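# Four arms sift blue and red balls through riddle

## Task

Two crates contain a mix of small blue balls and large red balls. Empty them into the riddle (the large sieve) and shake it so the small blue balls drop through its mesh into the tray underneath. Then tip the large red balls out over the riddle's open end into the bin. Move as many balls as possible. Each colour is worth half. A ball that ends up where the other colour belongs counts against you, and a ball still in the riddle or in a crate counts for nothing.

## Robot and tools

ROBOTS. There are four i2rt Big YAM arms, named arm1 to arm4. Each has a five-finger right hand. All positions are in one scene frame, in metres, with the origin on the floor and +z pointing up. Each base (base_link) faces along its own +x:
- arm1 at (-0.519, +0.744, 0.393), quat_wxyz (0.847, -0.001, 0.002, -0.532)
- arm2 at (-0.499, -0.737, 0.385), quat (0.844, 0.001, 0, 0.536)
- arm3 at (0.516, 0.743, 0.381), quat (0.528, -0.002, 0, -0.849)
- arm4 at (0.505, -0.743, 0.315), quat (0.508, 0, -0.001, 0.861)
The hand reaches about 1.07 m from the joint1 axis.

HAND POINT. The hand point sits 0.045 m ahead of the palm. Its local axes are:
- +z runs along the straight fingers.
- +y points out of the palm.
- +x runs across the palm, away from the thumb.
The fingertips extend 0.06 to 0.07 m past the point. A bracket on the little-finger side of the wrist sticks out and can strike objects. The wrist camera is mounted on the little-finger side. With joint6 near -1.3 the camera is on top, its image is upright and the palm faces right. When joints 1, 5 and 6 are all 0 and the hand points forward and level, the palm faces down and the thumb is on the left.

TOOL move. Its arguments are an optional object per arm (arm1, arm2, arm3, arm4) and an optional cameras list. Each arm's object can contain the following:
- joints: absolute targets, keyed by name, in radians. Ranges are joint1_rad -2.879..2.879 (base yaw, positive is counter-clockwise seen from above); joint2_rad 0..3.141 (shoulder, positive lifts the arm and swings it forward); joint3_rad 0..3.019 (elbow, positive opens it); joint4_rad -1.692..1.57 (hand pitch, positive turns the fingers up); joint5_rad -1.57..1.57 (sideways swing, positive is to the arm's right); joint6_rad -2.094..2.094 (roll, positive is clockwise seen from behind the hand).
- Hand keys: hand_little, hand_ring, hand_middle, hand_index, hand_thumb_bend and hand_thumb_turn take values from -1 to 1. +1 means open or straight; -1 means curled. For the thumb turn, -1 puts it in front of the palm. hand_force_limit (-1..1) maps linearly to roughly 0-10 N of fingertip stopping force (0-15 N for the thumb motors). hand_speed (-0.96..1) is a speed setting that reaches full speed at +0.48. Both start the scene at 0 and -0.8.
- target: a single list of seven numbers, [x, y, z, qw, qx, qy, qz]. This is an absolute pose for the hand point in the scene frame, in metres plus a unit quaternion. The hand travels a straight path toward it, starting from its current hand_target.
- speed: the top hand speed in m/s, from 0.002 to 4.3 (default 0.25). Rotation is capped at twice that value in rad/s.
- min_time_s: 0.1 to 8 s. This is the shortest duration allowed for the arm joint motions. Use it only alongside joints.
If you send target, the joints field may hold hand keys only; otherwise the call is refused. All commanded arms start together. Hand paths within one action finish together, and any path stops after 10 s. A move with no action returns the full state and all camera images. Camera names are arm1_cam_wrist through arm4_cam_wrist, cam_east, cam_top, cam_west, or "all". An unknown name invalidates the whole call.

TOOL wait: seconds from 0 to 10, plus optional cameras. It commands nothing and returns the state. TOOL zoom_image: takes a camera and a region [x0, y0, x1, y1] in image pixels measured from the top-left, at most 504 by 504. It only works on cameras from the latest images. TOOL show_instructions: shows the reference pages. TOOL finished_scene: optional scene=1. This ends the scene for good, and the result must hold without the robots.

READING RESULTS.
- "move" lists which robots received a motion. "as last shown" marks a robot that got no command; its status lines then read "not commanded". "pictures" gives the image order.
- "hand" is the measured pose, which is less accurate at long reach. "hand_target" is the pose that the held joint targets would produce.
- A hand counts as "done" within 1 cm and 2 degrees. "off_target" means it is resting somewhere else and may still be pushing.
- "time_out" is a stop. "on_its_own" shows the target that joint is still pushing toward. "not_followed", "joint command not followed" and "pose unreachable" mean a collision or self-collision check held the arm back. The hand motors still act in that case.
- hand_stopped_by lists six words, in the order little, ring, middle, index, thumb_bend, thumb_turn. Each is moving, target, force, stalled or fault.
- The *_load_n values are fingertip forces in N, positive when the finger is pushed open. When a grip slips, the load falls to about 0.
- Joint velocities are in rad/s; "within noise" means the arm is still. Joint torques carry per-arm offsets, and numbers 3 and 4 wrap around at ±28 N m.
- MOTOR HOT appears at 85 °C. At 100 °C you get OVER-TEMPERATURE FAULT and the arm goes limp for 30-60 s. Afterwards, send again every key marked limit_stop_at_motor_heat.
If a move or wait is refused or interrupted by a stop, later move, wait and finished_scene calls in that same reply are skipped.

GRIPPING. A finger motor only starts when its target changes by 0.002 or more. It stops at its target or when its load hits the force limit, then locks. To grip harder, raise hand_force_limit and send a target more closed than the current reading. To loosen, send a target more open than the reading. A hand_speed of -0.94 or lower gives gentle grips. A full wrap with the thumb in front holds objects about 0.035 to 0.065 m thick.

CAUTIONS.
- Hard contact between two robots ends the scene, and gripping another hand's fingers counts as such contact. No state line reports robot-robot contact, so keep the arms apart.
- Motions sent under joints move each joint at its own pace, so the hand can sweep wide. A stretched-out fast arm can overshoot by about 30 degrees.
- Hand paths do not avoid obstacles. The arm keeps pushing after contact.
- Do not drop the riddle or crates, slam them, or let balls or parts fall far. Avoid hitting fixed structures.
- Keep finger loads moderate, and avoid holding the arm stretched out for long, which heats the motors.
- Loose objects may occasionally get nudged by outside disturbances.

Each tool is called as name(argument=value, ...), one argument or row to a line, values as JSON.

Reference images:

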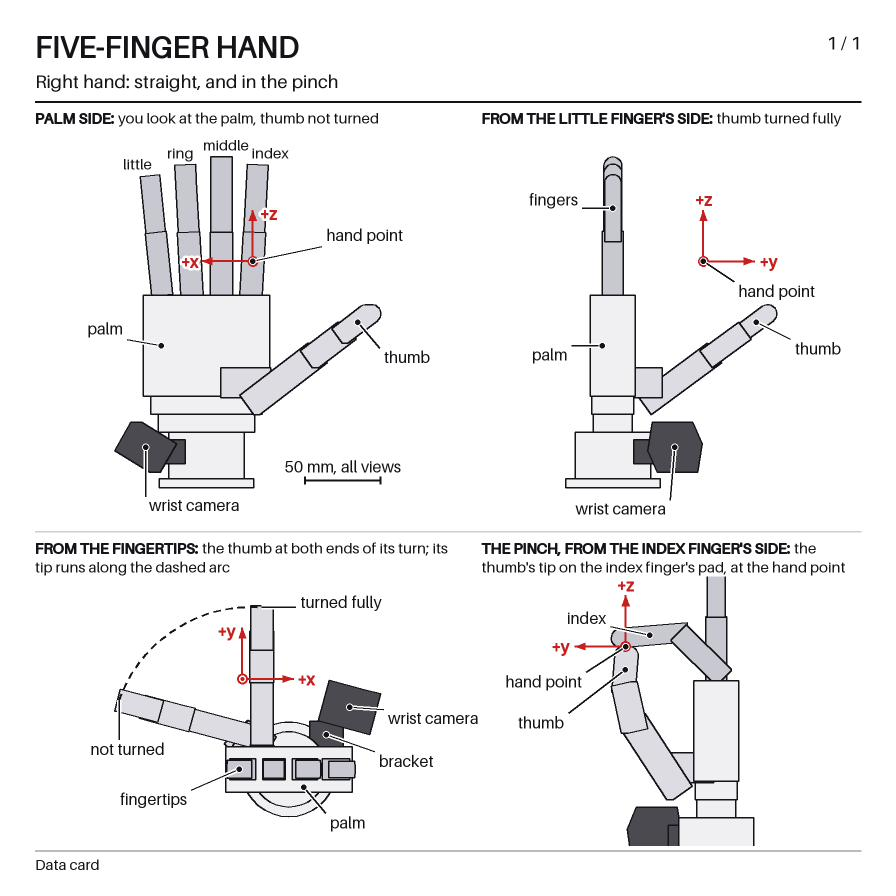

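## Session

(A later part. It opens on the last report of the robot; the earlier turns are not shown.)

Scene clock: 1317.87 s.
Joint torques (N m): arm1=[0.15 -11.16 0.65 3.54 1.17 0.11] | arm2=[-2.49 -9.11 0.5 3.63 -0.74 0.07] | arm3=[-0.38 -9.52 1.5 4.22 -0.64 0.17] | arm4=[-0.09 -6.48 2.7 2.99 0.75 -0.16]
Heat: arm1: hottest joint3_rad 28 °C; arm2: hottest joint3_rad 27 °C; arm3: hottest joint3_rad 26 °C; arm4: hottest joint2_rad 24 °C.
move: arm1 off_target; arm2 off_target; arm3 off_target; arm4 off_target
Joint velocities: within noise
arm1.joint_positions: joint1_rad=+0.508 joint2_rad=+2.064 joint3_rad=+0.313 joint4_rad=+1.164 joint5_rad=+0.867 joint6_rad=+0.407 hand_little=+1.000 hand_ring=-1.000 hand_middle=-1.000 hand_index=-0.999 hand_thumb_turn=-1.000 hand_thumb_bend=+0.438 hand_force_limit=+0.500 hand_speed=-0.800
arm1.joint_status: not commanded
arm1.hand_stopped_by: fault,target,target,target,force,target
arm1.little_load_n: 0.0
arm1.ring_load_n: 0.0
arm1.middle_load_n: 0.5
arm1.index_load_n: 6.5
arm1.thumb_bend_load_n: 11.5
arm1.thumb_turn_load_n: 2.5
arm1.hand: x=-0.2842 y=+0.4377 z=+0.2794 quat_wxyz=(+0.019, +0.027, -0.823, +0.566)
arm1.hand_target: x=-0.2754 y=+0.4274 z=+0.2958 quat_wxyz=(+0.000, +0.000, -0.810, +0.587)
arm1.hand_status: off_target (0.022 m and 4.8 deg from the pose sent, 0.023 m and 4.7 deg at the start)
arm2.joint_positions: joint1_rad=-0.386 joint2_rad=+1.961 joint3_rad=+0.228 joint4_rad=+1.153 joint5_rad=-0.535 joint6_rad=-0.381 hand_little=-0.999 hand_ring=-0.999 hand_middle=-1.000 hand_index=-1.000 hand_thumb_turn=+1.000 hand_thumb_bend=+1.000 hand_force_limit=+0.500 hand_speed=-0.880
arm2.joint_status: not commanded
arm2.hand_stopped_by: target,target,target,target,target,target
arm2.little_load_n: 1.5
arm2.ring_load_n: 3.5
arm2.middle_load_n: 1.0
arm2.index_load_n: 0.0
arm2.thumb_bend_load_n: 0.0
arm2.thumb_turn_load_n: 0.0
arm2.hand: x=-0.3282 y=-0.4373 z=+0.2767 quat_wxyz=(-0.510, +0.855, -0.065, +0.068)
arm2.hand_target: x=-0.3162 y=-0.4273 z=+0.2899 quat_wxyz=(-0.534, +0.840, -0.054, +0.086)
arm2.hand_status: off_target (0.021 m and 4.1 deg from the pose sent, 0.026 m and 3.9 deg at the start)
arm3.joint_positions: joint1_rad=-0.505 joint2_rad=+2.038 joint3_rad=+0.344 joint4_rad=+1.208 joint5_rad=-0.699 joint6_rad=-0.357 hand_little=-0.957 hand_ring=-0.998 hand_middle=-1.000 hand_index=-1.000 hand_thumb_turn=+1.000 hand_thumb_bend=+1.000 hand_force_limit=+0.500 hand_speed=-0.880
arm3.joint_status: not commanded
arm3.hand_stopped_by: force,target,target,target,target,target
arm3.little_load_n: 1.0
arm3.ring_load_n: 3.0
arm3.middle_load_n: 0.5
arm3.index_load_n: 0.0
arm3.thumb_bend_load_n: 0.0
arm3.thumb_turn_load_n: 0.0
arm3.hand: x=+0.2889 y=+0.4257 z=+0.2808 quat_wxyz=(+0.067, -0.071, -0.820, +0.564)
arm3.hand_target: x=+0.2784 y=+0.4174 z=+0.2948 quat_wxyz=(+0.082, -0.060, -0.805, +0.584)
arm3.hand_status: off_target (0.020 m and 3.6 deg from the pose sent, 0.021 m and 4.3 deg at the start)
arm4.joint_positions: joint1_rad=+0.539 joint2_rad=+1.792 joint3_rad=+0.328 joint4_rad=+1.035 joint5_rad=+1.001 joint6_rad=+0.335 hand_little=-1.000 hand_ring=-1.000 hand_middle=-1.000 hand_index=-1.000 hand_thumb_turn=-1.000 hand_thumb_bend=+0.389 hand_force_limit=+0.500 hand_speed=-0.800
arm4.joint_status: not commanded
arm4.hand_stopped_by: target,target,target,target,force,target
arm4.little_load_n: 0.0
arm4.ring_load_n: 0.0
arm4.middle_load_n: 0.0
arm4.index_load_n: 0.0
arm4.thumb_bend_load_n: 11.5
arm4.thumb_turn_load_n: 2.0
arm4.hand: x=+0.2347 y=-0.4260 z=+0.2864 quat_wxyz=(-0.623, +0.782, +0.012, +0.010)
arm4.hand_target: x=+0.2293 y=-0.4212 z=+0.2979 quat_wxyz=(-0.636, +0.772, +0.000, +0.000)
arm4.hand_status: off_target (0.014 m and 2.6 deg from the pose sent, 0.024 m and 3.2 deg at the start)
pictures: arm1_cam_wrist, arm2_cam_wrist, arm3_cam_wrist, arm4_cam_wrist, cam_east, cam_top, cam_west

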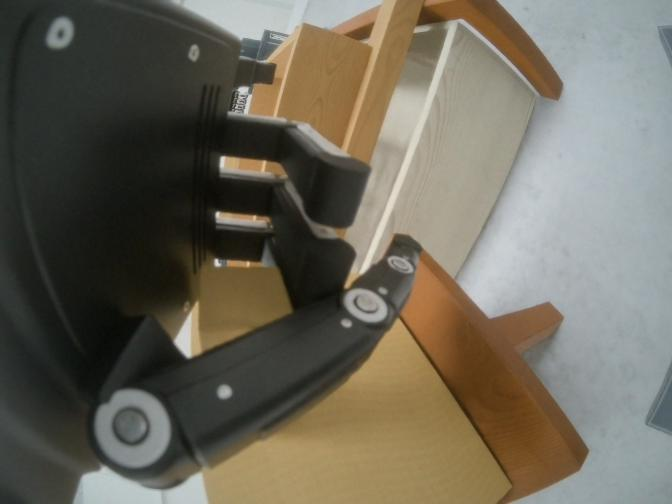

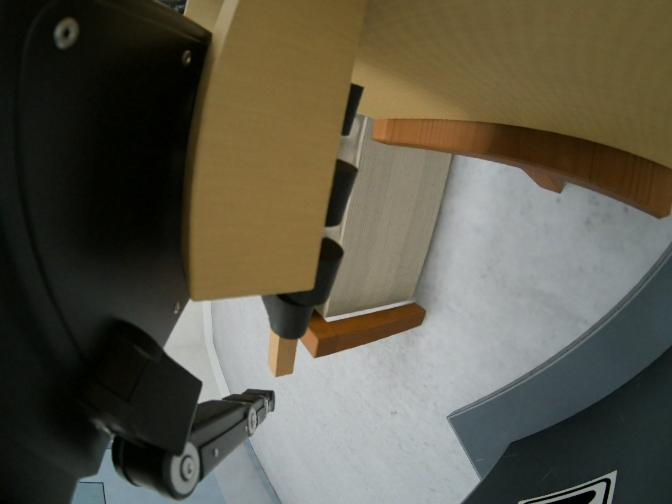

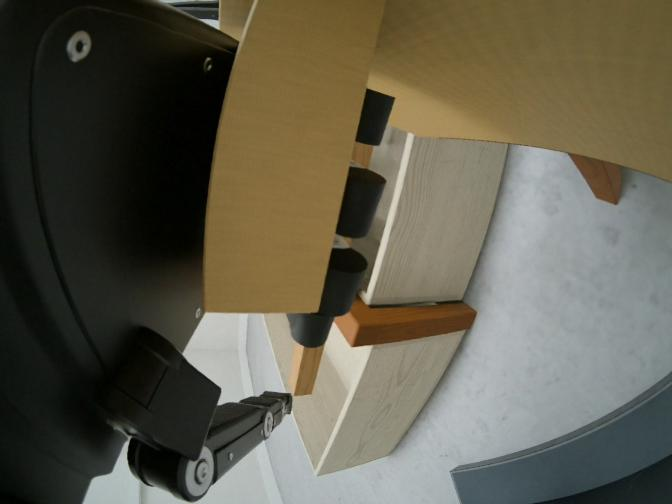

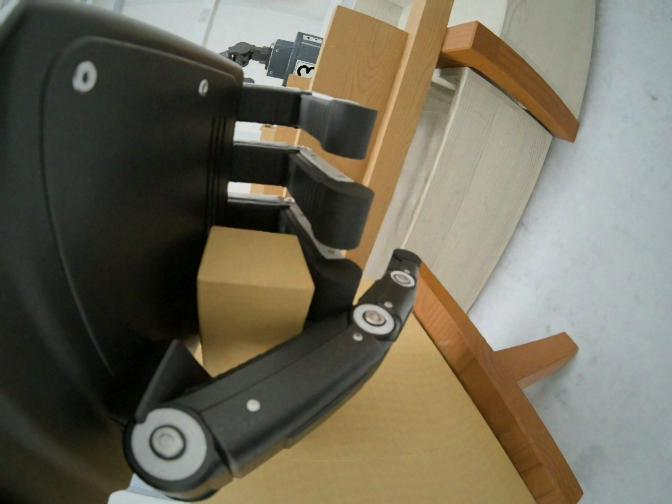

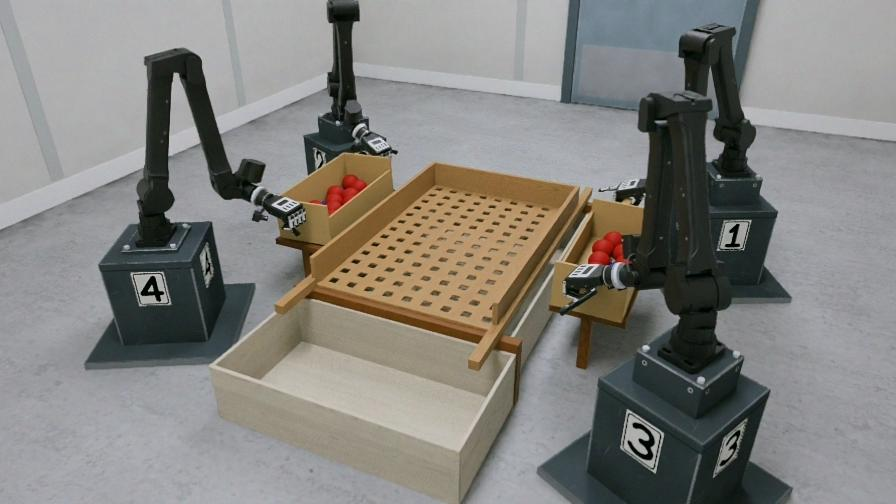

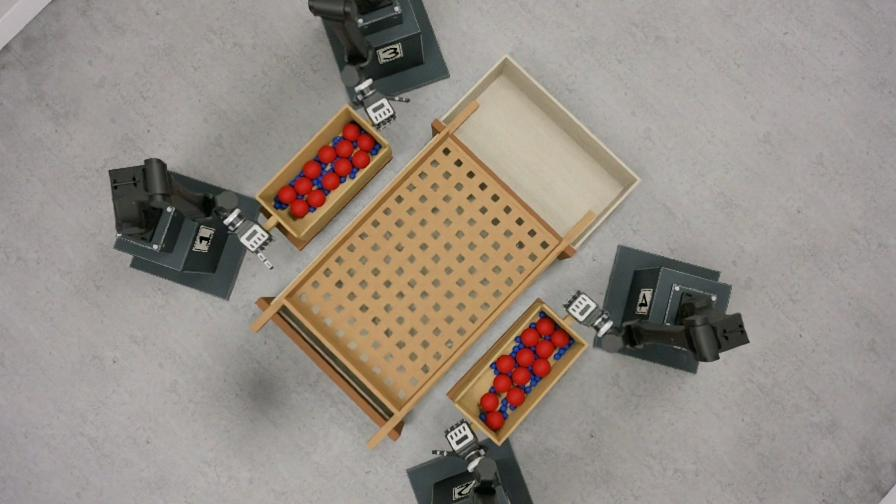

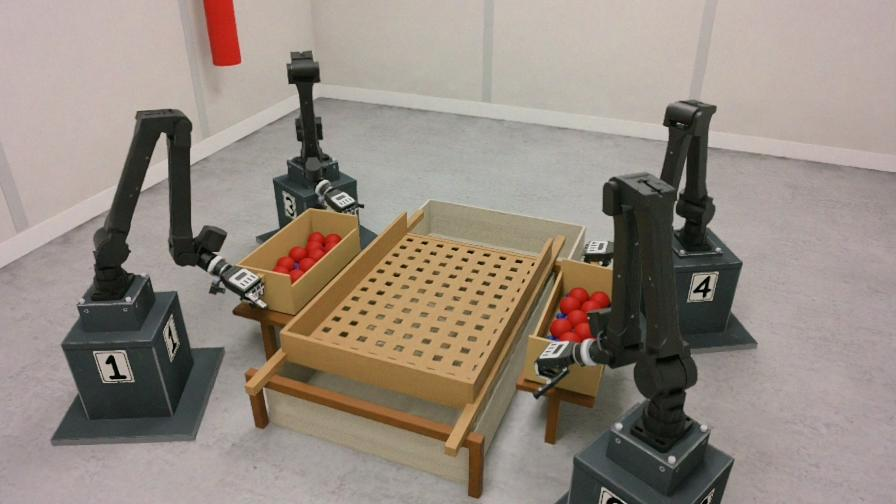

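move(
  arm1={"target": [-0.275, 0.429, 0.283, 0, 0, 0.809, -0.5878], "speed": 0.06},
  arm3={"target": [0.278, 0.419, 0.283, -0.0824, 0.0599, 0.8048, -0.5847], "speed": 0.06},
  arm2={"target": [-0.316, -0.429, 0.279, 0.5345, -0.839, 0.0548, -0.0859], "speed": 0.06},
  arm4={"target": [0.229, -0.422, 0.285, 0.6361, -0.7716, 0, 0], "speed": 0.06},
)

move(
  arm1={"joints": {"hand_force_limit": 0.5, "hand_speed": -0.4, "hand_ring": -0.4, "hand_middle": -0.4, "hand_index": -0.4, "hand_thumb_bend": 1}},
  arm3={"joints": {"hand_force_limit": 0.5, "hand_speed": -0.4, "hand_little": -0.4, "hand_ring": -0.4, "hand_middle": -0.4, "hand_index": -0.4}},
  arm2={"joints": {"hand_force_limit": 0.5, "hand_speed": -0.4, "hand_little": -0.4, "hand_ring": -0.4, "hand_middle": -0.4, "hand_index": -0.4}},
  arm4={"joints": {"hand_force_limit": 0.5, "hand_speed": -0.4, "hand_little": -0.4, "hand_ring": -0.4, "hand_middle": -0.4, "hand_index": -0.4, "hand_thumb_bend": 1}},
  cameras=["all"],
)

zoom_image(
  camera="cam_top",
  region=[240, 90, 430, 280],
)

zoom_image(
  camera="cam_top",
  region=[420, 270, 610, 460],
)

Scene clock: 1354.80 s.
Joint torques (N m): arm1=[0.44 -10.17 0.62 3.18 0.81 0.13] | arm2=[-2.78 -8.59 0.23 3.41 -0.62 0.05] | arm3=[-0.62 -8.76 1.32 3.43 -0.4 0.12] | arm4=[0.09 -5.25 2.69 2.37 0.41 -0.11]
Heat: arm1: hottest joint3_rad 27 °C; arm2: hottest joint3_rad 25 °C; arm3: hottest joint2_rad 24 °C; arm4: hottest joint2_rad 24 °C.
move: arm1 off_target; arm2 off_target; arm3 off_target; arm4 done
Joint velocities: within noise
arm1.joint_positions: joint1_rad=+0.511 joint2_rad=+2.120 joint3_rad=+0.322 joint4_rad=+1.229 joint5_rad=+0.883 joint6_rad=+0.407 hand_little=+1.000 hand_ring=-1.000 hand_middle=-1.000 hand_index=-0.999 hand_thumb_turn=-1.000 hand_thumb_bend=+0.438 hand_force_limit=+0.500 hand_speed=-0.800
arm1.joint_status: not commanded
arm1.hand_stopped_by: fault,target,target,target,force,target
arm1.little_load_n: 0.0
arm1.ring_load_n: 0.0
arm1.middle_load_n: 0.5
arm1.index_load_n: 2.5
arm1.thumb_bend_load_n: 11.5
arm1.thumb_turn_load_n: 2.5
arm1.hand: x=-0.2850 y=+0.4363 z=+0.2731 quat_wxyz=(+0.018, +0.021, -0.819, +0.573)
arm1.hand_target: x=-0.2753 y=+0.4293 z=+0.2830 quat_wxyz=(+0.000, +0.000, -0.809, +0.587)
arm1.hand_status: off_target (0.016 m and 3.7 deg from the pose sent, 0.013 m and 4.8 deg at the start)
arm2.joint_positions: joint1_rad=-0.389 joint2_rad=+2.027 joint3_rad=+0.235 joint4_rad=+1.217 joint5_rad=-0.543 joint6_rad=-0.381 hand_little=-0.999 hand_ring=-0.999 hand_middle=-1.000 hand_index=-1.000 hand_thumb_turn=+1.000 hand_thumb_bend=+1.000 hand_force_limit=+0.500 hand_speed=-0.880
arm2.joint_status: not commanded
arm2.hand_stopped_by: target,target,target,target,target,target
arm2.little_load_n: 1.0
arm2.ring_load_n: 3.0
arm2.middle_load_n: 2.0
arm2.index_load_n: 0.5
arm2.thumb_bend_load_n: 0.0
arm2.thumb_turn_load_n: 0.0
arm2.hand: x=-0.3289 y=-0.4376 z=+0.2679 quat_wxyz=(-0.513, +0.853, -0.064, +0.067)
arm2.hand_target: x=-0.3162 y=-0.4292 z=+0.2790 quat_wxyz=(-0.534, +0.839, -0.055, +0.086)
arm2.hand_status: off_target (0.019 m and 3.8 deg from the pose sent, 0.015 m and 4.1 deg at the start)
arm3.joint_positions: joint1_rad=-0.506 joint2_rad=+2.084 joint3_rad=+0.351 joint4_rad=+1.275 joint5_rad=-0.710 joint6_rad=-0.357 hand_little=-0.957 hand_ring=-0.998 hand_middle=-1.000 hand_index=-1.000 hand_thumb_turn=+1.000 hand_thumb_bend=+1.000 hand_force_limit=+0.500 hand_speed=-0.880
arm3.joint_status: not commanded
arm3.hand_stopped_by: force,target,target,target,target,target
arm3.little_load_n: 0.5
arm3.ring_load_n: 1.0
arm3.middle_load_n: 0.0
arm3.index_load_n: 0.0
arm3.thumb_bend_load_n: 0.0
arm3.thumb_turn_load_n: 0.0
arm3.hand: x=+0.2874 y=+0.4235 z=+0.2771 quat_wxyz=(+0.072, -0.062, -0.814, +0.573)
arm3.hand_target: x=+0.2782 y=+0.4192 z=+0.2831 quat_wxyz=(+0.082, -0.060, -0.805, +0.584)
arm3.hand_status: off_target (0.012 m and 2.1 deg from the pose sent, 0.013 m and 3.6 deg at the start)
arm4.joint_positions: joint1_rad=+0.540 joint2_rad=+1.842 joint3_rad=+0.328 joint4_rad=+1.116 joint5_rad=+1.013 joint6_rad=+0.333 hand_little=-1.000 hand_ring=-1.000 hand_middle=-1.000 hand_index=-1.000 hand_thumb_turn=-1.000 hand_thumb_bend=+0.389 hand_force_limit=+0.500 hand_speed=-0.800
arm4.joint_status: not commanded
arm4.hand_stopped_by: target,target,target,target,force,target
arm4.little_load_n: 0.0
arm4.ring_load_n: 0.0
arm4.middle_load_n: 0.0
arm4.index_load_n: 0.0
arm4.thumb_bend_load_n: 11.0
arm4.thumb_turn_load_n: 1.5
arm4.hand: x=+0.2346 y=-0.4242 z=+0.2831 quat_wxyz=(-0.631, +0.776, +0.002, +0.005)
arm4.hand_target: x=+0.2292 y=-0.4221 z=+0.2850 quat_wxyz=(-0.636, +0.772, +0.000, +0.000)
arm4.hand_status: done (0.006 m and 0.9 deg from the pose sent, 0.007 m and 2.6 deg at the start)
pictures: none

Scene clock: 1356.00 s.
Joint torques (N m): arm1=[0.44 -10.05 0.2 2.45 0.51 0.08] | arm2=[-2.61 -8.94 -0.08 2.52 -0.29 0.04] | arm3=[-0.32 -8.82 1.09 3.04 -0.31 0.13] | arm4=[0.15 -5.13 2.67 2.35 0.39 -0.13]
Heat: arm1: hottest joint3_rad 27 °C; arm2: hottest joint3_rad 25 °C; arm3: hottest joint2_rad 24 °C; arm4: hottest joint2_rad 24 °C.
move: arm1 done; arm2 done; arm3 done; arm4 done
Joint velocities: within noise
arm1.joint_positions: joint1_rad=+0.511 joint2_rad=+2.120 joint3_rad=+0.327 joint4_rad=+1.248 joint5_rad=+0.891 joint6_rad=+0.415 hand_little=+1.000 hand_ring=-0.400 hand_middle=-0.400 hand_index=-0.400 hand_thumb_turn=-1.000 hand_thumb_bend=+1.000 hand_force_limit=+0.500 hand_speed=-0.400
arm1.joint_status: all done
arm1.hand_stopped_by: fault,target,target,target,target,target
arm1.little_load_n: 0.0
arm1.ring_load_n: -0.5
arm1.middle_load_n: 0.0
arm1.index_load_n: 0.0
arm1.thumb_bend_load_n: 0.0
arm1.thumb_turn_load_n: 0.0
arm1.hand: x=-0.2809 y=+0.4321 z=+0.2777 quat_wxyz=(+0.011, +0.010, -0.814, +0.581)
arm1.hand_target: x=-0.2752 y=+0.4292 z=+0.2830 quat_wxyz=(+0.000, +0.000, -0.809, +0.587)
arm1.hand_status: not commanded
arm2.joint_positions: joint1_rad=-0.389 joint2_rad=+2.027 joint3_rad=+0.239 joint4_rad=+1.248 joint5_rad=-0.550 joint6_rad=-0.381 hand_little=-0.400 hand_ring=-0.400 hand_middle=-0.400 hand_index=-0.400 hand_thumb_turn=+1.000 hand_thumb_bend=+1.000 hand_force_limit=+0.500 hand_speed=-0.400
arm2.joint_status: all done
arm2.hand_stopped_by: target,target,target,target,target,target
arm2.little_load_n: 0.0
arm2.ring_load_n: 0.0
arm2.middle_load_n: 0.0
arm2.index_load_n: 0.0
arm2.thumb_bend_load_n: 0.0
arm2.thumb_turn_load_n: 0.0
arm2.hand: x=-0.3241 y=-0.4316 z=+0.2738 quat_wxyz=(-0.525, +0.846, -0.056, +0.075)
arm2.hand_target: x=-0.3163 y=-0.4294 z=+0.2790 quat_wxyz=(-0.534, +0.840, -0.055, +0.086)
arm2.hand_status: not commanded
arm3.joint_positions: joint1_rad=-0.506 joint2_rad=+2.084 joint3_rad=+0.354 joint4_rad=+1.286 joint5_rad=-0.713 joint6_rad=-0.357 hand_little=-0.400 hand_ring=-0.400 hand_middle=-0.400 hand_index=-0.400 hand_thumb_turn=+1.000 hand_thumb_bend=+1.000 hand_force_limit=+0.500 hand_speed=-0.400
arm3.joint_status: all done
arm3.hand_stopped_by: target,target,target,target,target,target
arm3.little_load_n: 0.0
arm3.ring_load_n: 0.0
arm3.middle_load_n: 0.0
arm3.index_load_n: 0.0
arm3.thumb_bend_load_n: 0.0
arm3.thumb_turn_load_n: 0.0
arm3.hand: x=+0.2852 y=+0.4214 z=+0.2796 quat_wxyz=(+0.076, -0.058, -0.811, +0.577)
arm3.hand_target: x=+0.2781 y=+0.4191 z=+0.2831 quat_wxyz=(+0.082, -0.060, -0.805, +0.584)
arm3.hand_status: not commanded
arm4.joint_positions: joint1_rad=+0.540 joint2_rad=+1.842 joint3_rad=+0.328 joint4_rad=+1.119 joint5_rad=+1.014 joint6_rad=+0.333 hand_little=-0.400 hand_ring=-0.400 hand_middle=-0.400 hand_index=-0.400 hand_thumb_turn=-1.000 hand_thumb_bend=+1.000 hand_force_limit=+0.500 hand_speed=-0.400
arm4.joint_status: all done
arm4.hand_stopped_by: target,target,target,target,target,target
arm4.little_load_n: 0.0
arm4.ring_load_n: 0.0
arm4.middle_load_n: 0.0
arm4.index_load_n: 0.0
arm4.thumb_bend_load_n: 0.0
arm4.thumb_turn_load_n: 0.0
arm4.hand: x=+0.2343 y=-0.4240 z=+0.2837 quat_wxyz=(-0.632, +0.775, +0.001, +0.004)
arm4.hand_target: x=+0.2291 y=-0.4221 z=+0.2850 quat_wxyz=(-0.636, +0.772, +0.000, +0.000)
arm4.hand_status: not commanded
pictures: arm1_cam_wrist, arm2_cam_wrist, arm3_cam_wrist, arm4_cam_wrist, cam_east, cam_top, cam_west

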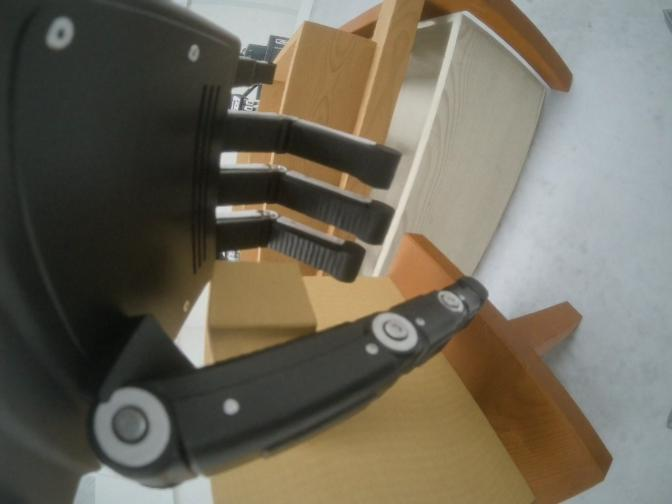

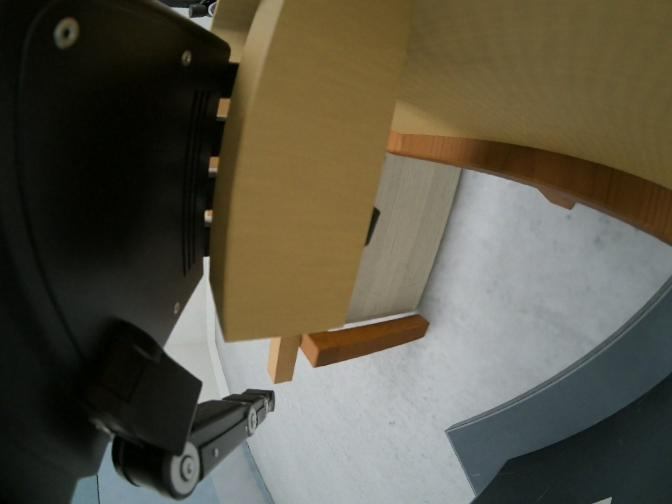

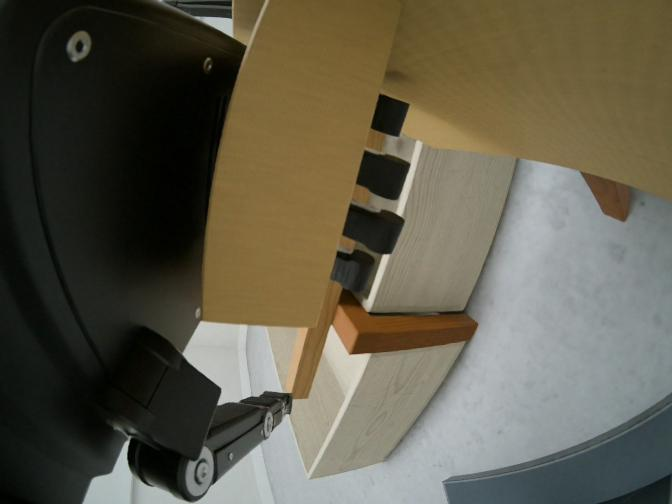

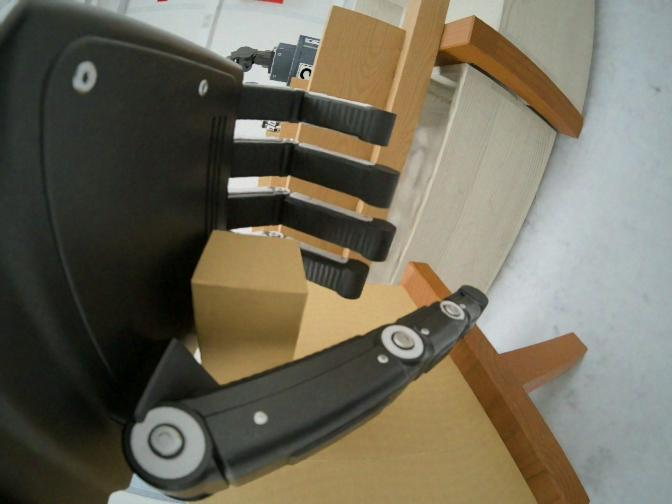

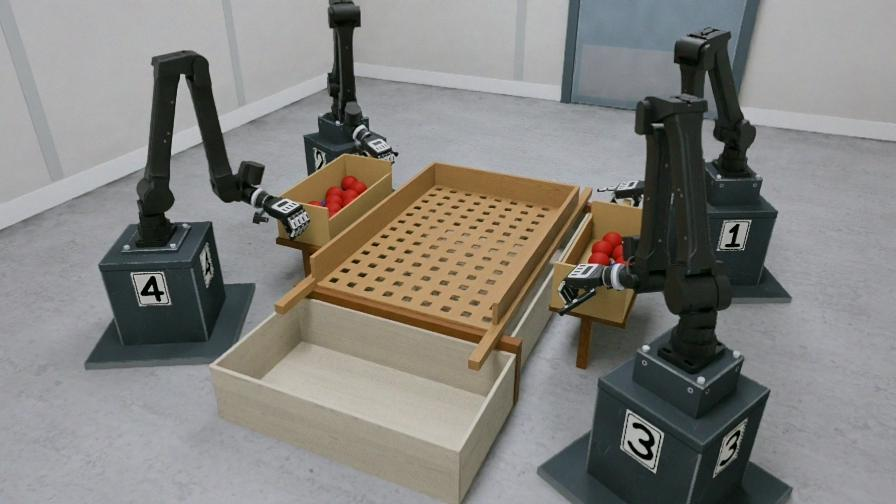

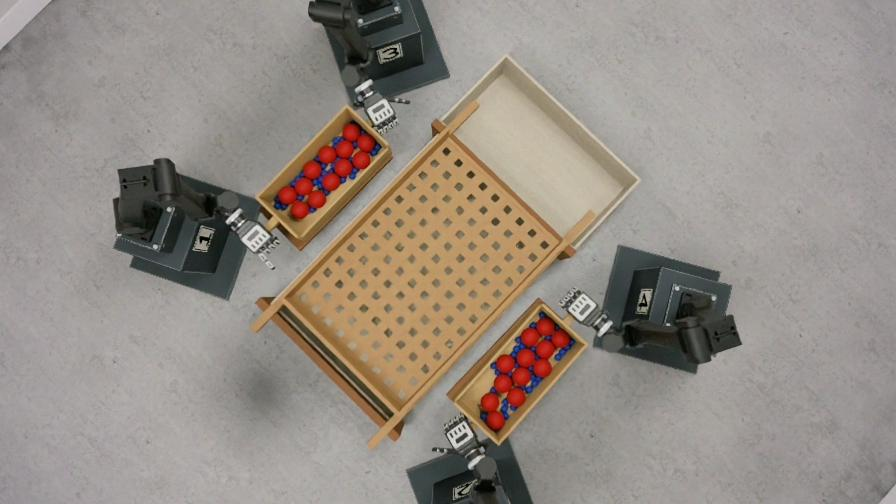

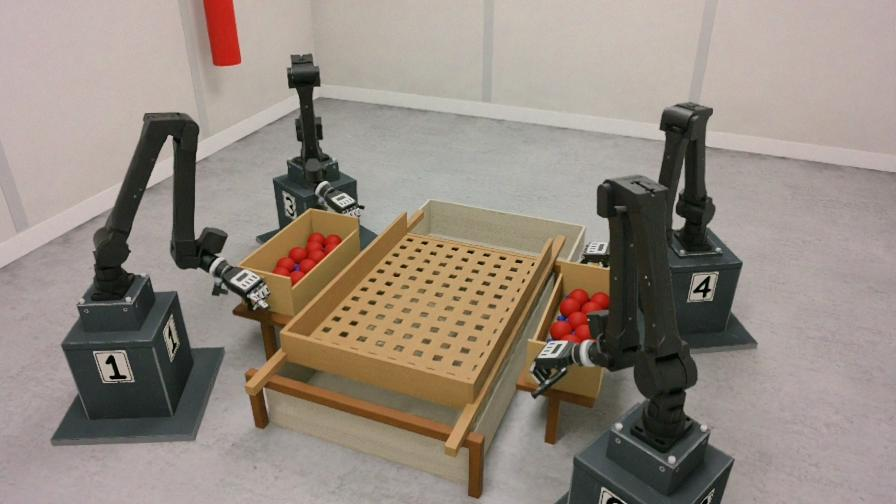

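Scaled by 2.653 from the camera's image (finer frame: 1280x720).

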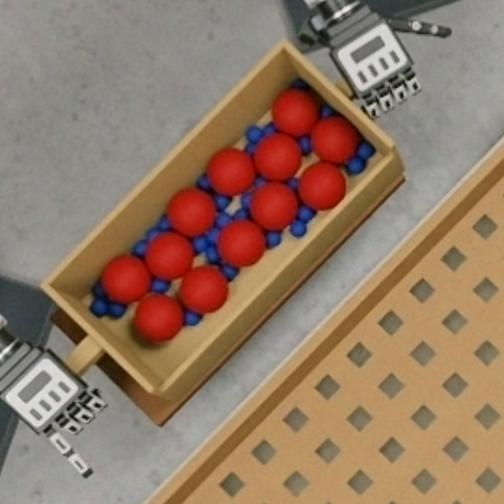

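Scaled by 2.653 from the camera's image (finer frame: 1280x720).

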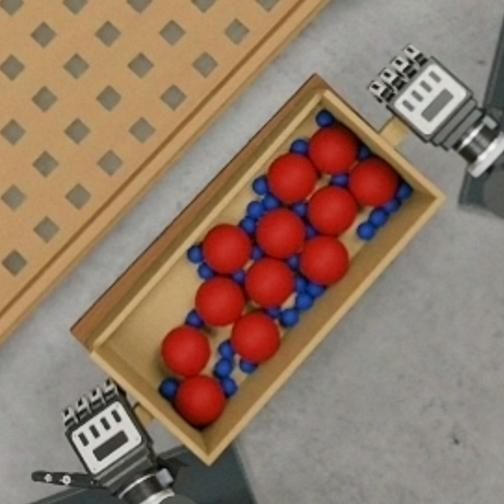

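zoom_image(
  camera="cam_top",
  region=[240, 195, 300, 255],
)

zoom_image(
  camera="arm1_cam_wrist",
  region=[150, 200, 400, 400],
)

zoom_image(
  camera="cam_west",
  region=[205, 240, 305, 340],
)

zoom_image(
  camera="cam_top",
  region=[350, 90, 410, 150],
)

zoom_image(
  camera="cam_top",
  region=[435, 400, 495, 460],
)

zoom_image(
  camera="cam_top",
  region=[550, 280, 610, 340],
)

Scaled by 8.400 from the camera's image (finer frame: 1280x720).

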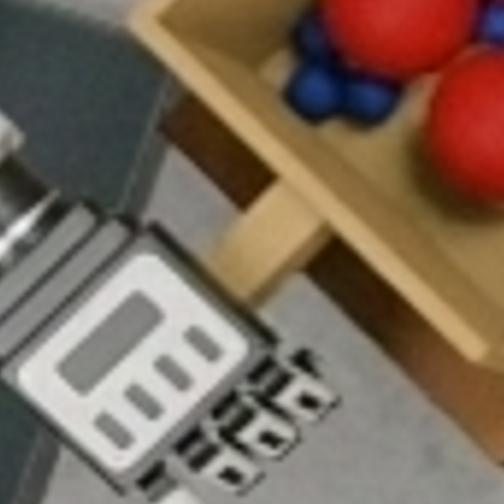

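Scaled by 2.016 from the camera's image (finer frame: 960x720).

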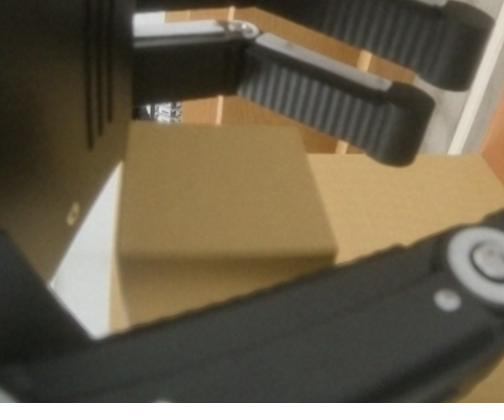

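Scaled by 5.040 from the camera's image (finer frame: 1280x720).

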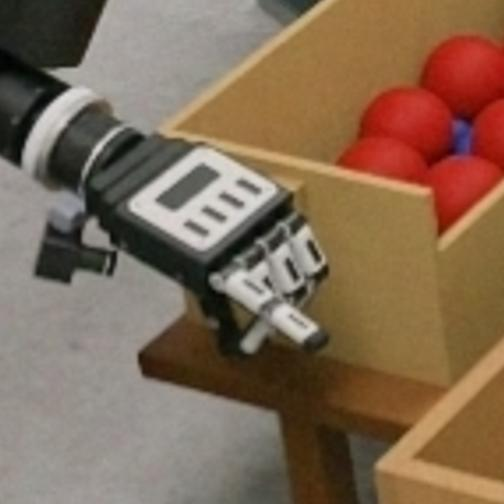

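Scaled by 8.400 from the camera's image (finer frame: 1280x720).

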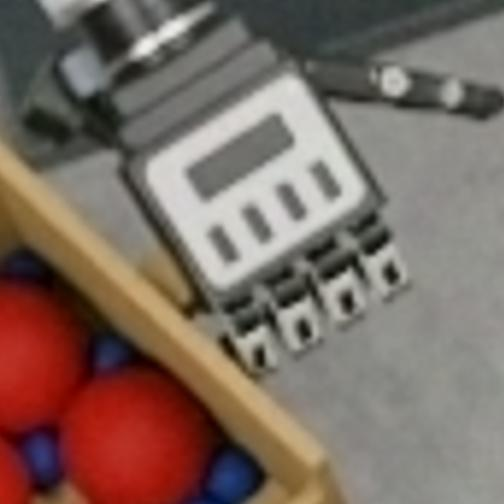

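Scaled by 8.400 from the camera's image (finer frame: 1280x720).

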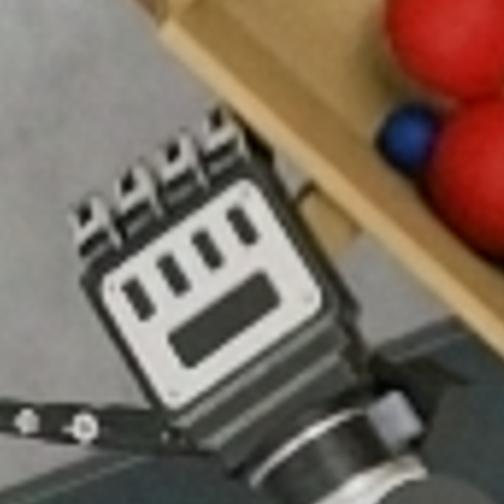

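Scaled by 8.400 from the camera's image (finer frame: 1280x720).

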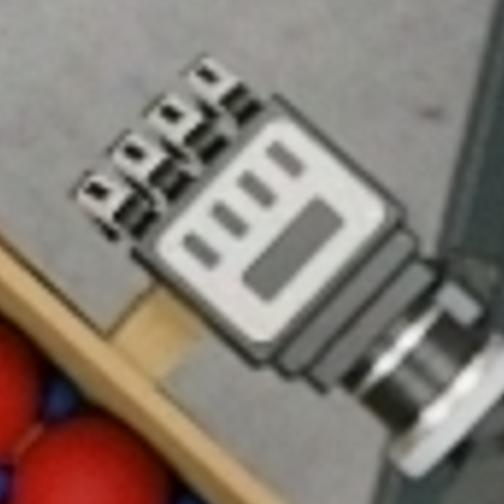

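move(
  arm1={"target": [-0.2553, 0.4421, 0.2878, 0, 0, 0.7431, -0.6691], "speed": 0.06},
  arm3={"target": [0.274, 0.4273, 0.2869, -0.0757, 0.0682, 0.7392, -0.6656], "speed": 0.06},
  arm2={"target": [-0.3177, -0.4448, 0.2841, 0.6395, -0.762, 0.0655, -0.0781], "speed": 0.06},
  arm4={"target": [0.217, -0.4332, 0.2862, 0.682, -0.7314, 0, 0], "speed": 0.06},
  cameras=["all"],
)

zoom_image(
  camera="cam_top",
  region=[240, 195, 300, 255],
)

zoom_image(
  camera="cam_top",
  region=[350, 90, 410, 150],
)

zoom_image(
  camera="cam_top",
  region=[435, 400, 495, 460],
)

zoom_image(
  camera="cam_top",
  region=[550, 280, 610, 340],
)

Scene clock: 1406.10 s.
Joint torques (N m): arm1=[0.73 -9.52 -0.83 2.39 0.42 -0.09] | arm2=[-2.78 -7.82 -1.1 2.44 -0.34 0.12] | arm3=[-1.44 -8.76 0.44 3 -0.02 0.14] | arm4=[0.73 -5.66 1.37 2.21 0.24 -0.12]
Heat: arm1: hottest joint3_rad 26 °C; arm2: hottest joint3_rad 24 °C; arm3: hottest joint2_rad 24 °C; arm4: hottest joint2_rad 23 °C.
move: arm1 off_target; arm2 off_target; arm3 off_target; arm4 done
Joint velocities: within noise
arm1.joint_positions: joint1_rad=+0.658 joint2_rad=+2.286 joint3_rad=+0.379 joint4_rad=+1.561 joint5_rad=+1.111 joint6_rad=+0.311 hand_little=+1.000 hand_ring=-0.400 hand_middle=-0.400 hand_index=-0.400 hand_thumb_turn=-1.000 hand_thumb_bend=+1.000 hand_force_limit=+0.500 hand_speed=-0.400
arm1.joint_status: not commanded
arm1.hand_stopped_by: fault,target,target,target,target,target
arm1.little_load_n: 0.0
arm1.ring_load_n: 0.0
arm1.middle_load_n: 0.0
arm1.index_load_n: -0.5
arm1.thumb_bend_load_n: 0.0
arm1.thumb_turn_load_n: 0.0
arm1.hand: x=-0.2569 y=+0.4410 z=+0.2888 quat_wxyz=(+0.012, -0.008, -0.758, +0.652)
arm1.hand_target: x=-0.2550 y=+0.4422 z=+0.2880 quat_wxyz=(+0.010, -0.006, -0.757, +0.654)
arm1.hand_status: off_target (0.002 m and 3.1 deg from the pose sent, 0.029 m and 13.1 deg at the start; a joint's target at an end of its range on 42 of 88 steps)
arm2.joint_positions: joint1_rad=-0.547 joint2_rad=+2.197 joint3_rad=+0.236 joint4_rad=+1.540 joint5_rad=-0.809 joint6_rad=-0.332 hand_little=-0.400 hand_ring=-0.400 hand_middle=-0.400 hand_index=-0.400 hand_thumb_turn=+1.000 hand_thumb_bend=+1.000 hand_force_limit=+0.500 hand_speed=-0.400
arm2.joint_status: not commanded
arm2.hand_stopped_by: target,target,target,target,target,target
arm2.little_load_n: 0.0
arm2.ring_load_n: 0.0
arm2.middle_load_n: 0.0
arm2.index_load_n: 0.0
arm2.thumb_bend_load_n: 0.0
arm2.thumb_turn_load_n: -0.5
arm2.hand: x=-0.3219 y=-0.4437 z=+0.2862 quat_wxyz=(-0.598, +0.799, -0.046, +0.045)
arm2.hand_target: x=-0.3172 y=-0.4448 z=+0.2846 quat_wxyz=(-0.600, +0.797, -0.051, +0.049)
arm2.hand_status: off_target (0.005 m and 7.8 deg from the pose sent, 0.018 m and 16.3 deg at the start; a joint's target at an end of its range on 58 of 88 steps)
arm3.joint_positions: joint1_rad=-0.592 joint2_rad=+2.222 joint3_rad=+0.374 joint4_rad=+1.535 joint5_rad=-0.881 joint6_rad=-0.247 hand_little=-0.400 hand_ring=-0.400 hand_middle=-0.400 hand_index=-0.400 hand_thumb_turn=+1.000 hand_thumb_bend=+1.000 hand_force_limit=+0.500 hand_speed=-0.400
arm3.joint_status: not commanded
arm3.hand_stopped_by: target,target,target,target,target,target
arm3.little_load_n: 0.0
arm3.ring_load_n: -0.5
arm3.middle_load_n: 0.0
arm3.index_load_n: 0.0
arm3.thumb_bend_load_n: 0.0
arm3.thumb_turn_load_n: -0.5
arm3.hand: x=+0.2843 y=+0.4266 z=+0.2863 quat_wxyz=(+0.049, -0.054, -0.770, +0.634)
arm3.hand_target: x=+0.2738 y=+0.4274 z=+0.2873 quat_wxyz=(+0.059, -0.060, -0.765, +0.638)
arm3.hand_status: off_target (0.010 m and 6.2 deg from the pose sent, 0.015 m and 13.1 deg at the start; a joint's target at an end of its range on 52 of 88 steps)
arm4.joint_positions: joint1_rad=+0.621 joint2_rad=+2.024 joint3_rad=+0.348 joint4_rad=+1.497 joint5_rad=+1.128 joint6_rad=+0.166 hand_little=-0.400 hand_ring=-0.400 hand_middle=-0.400 hand_index=-0.400 hand_thumb_turn=-1.000 hand_thumb_bend=+1.000 hand_force_limit=+0.500 hand_speed=-0.400
arm4.joint_status: not commanded
arm4.hand_stopped_by: target,target,target,target,target,target
arm4.little_load_n: 0.0
arm4.ring_load_n: 0.0
arm4.middle_load_n: 0.5
arm4.index_load_n: 0.0
arm4.thumb_bend_load_n: 0.0
arm4.thumb_turn_load_n: 0.0
arm4.hand: x=+0.2216 y=-0.4317 z=+0.2884 quat_wxyz=(-0.680, +0.733, -0.005, +0.002)
arm4.hand_target: x=+0.2171 y=-0.4333 z=+0.2862 quat_wxyz=(-0.682, +0.732, +0.000, +0.000)
arm4.hand_status: done (0.005 m and 0.6 deg from the pose sent, 0.020 m and 7.6 deg at the start)
pictures: arm1_cam_wrist, arm2_cam_wrist, arm3_cam_wrist, arm4_cam_wrist, cam_east, cam_top, cam_west

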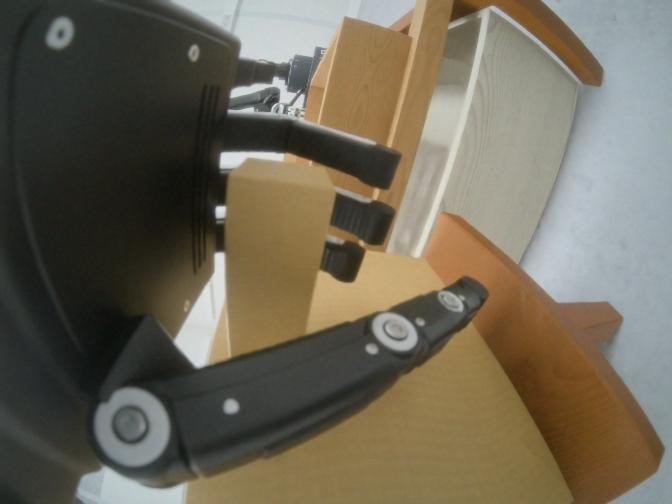

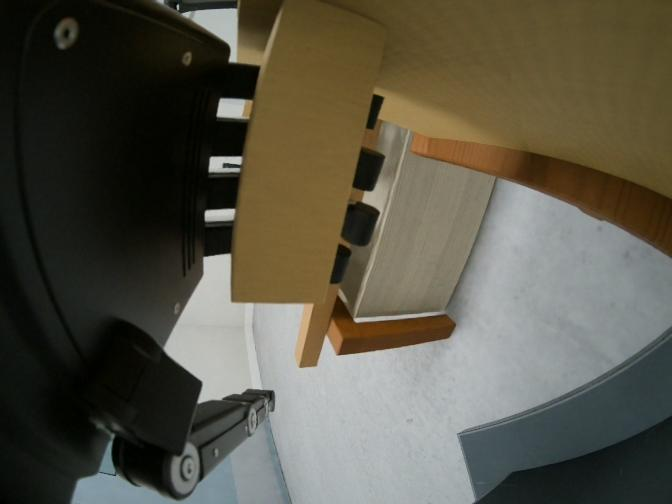

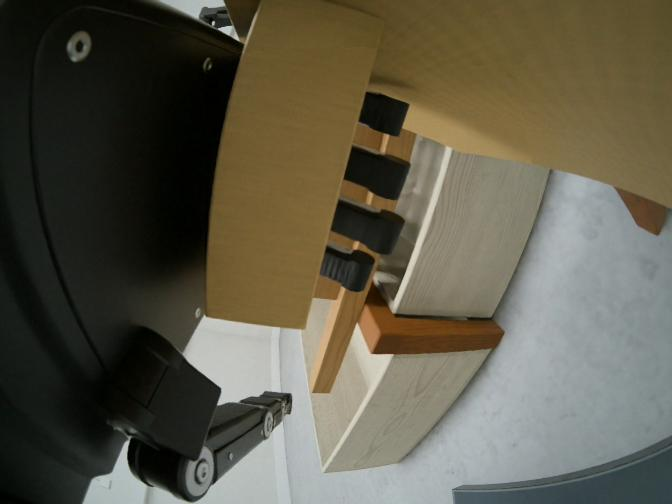

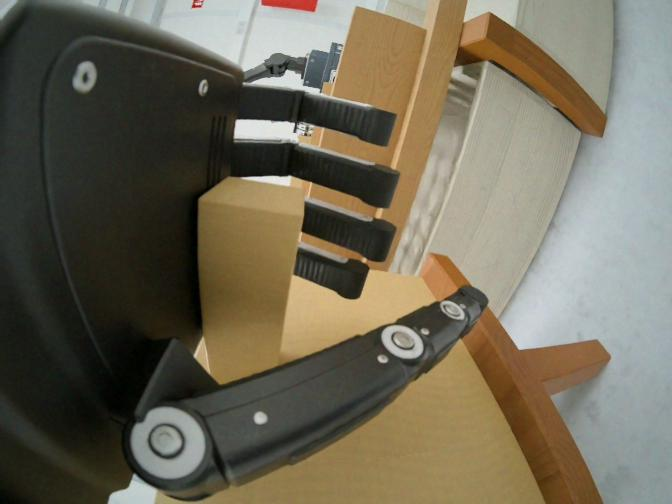

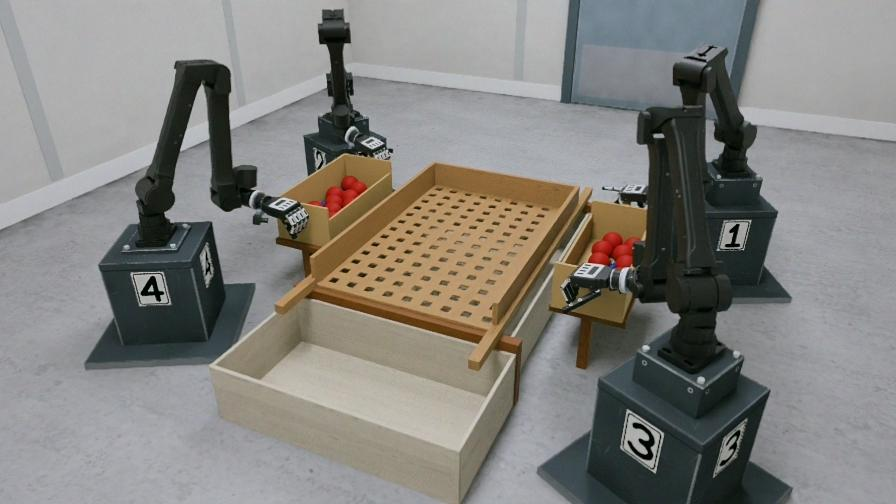

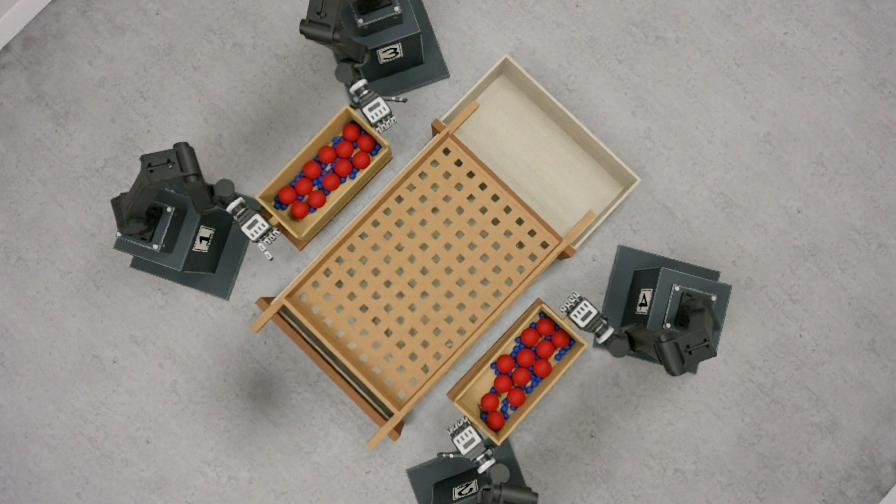

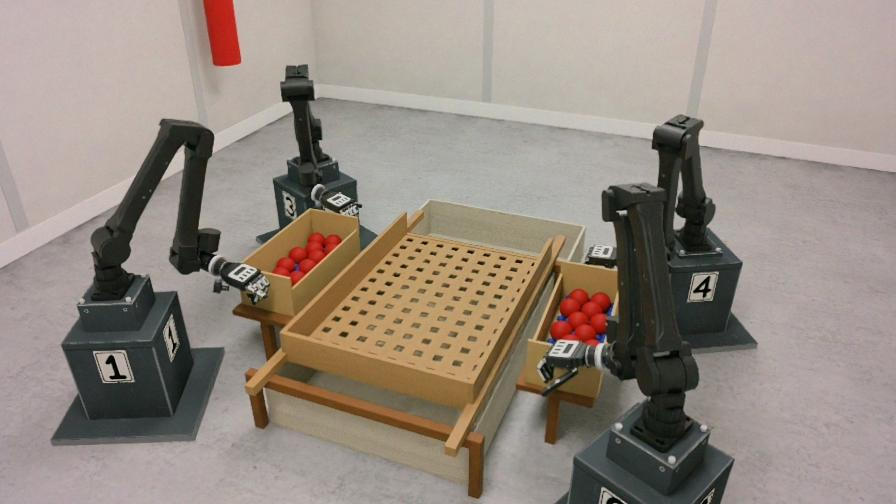

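Scaled by 8.400 from the camera's image (finer frame: 1280x720).

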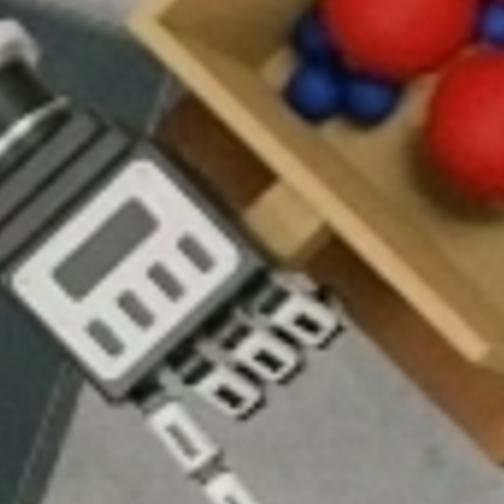

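Scaled by 8.400 from the camera's image (finer frame: 1280x720).

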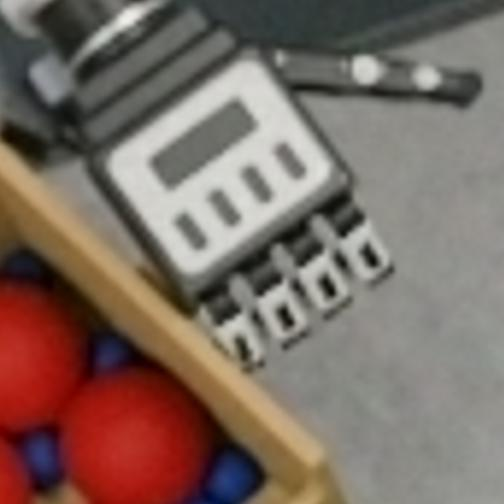

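Scaled by 8.400 from the camera's image (finer frame: 1280x720).

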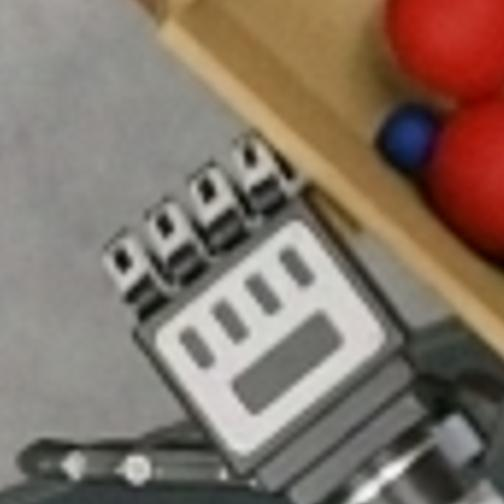

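Scaled by 8.400 from the camera's image (finer frame: 1280x720).

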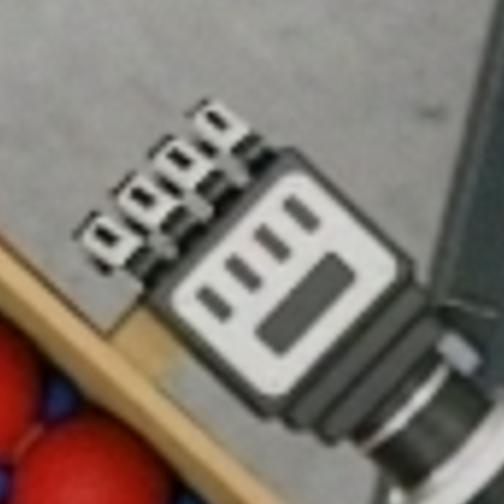

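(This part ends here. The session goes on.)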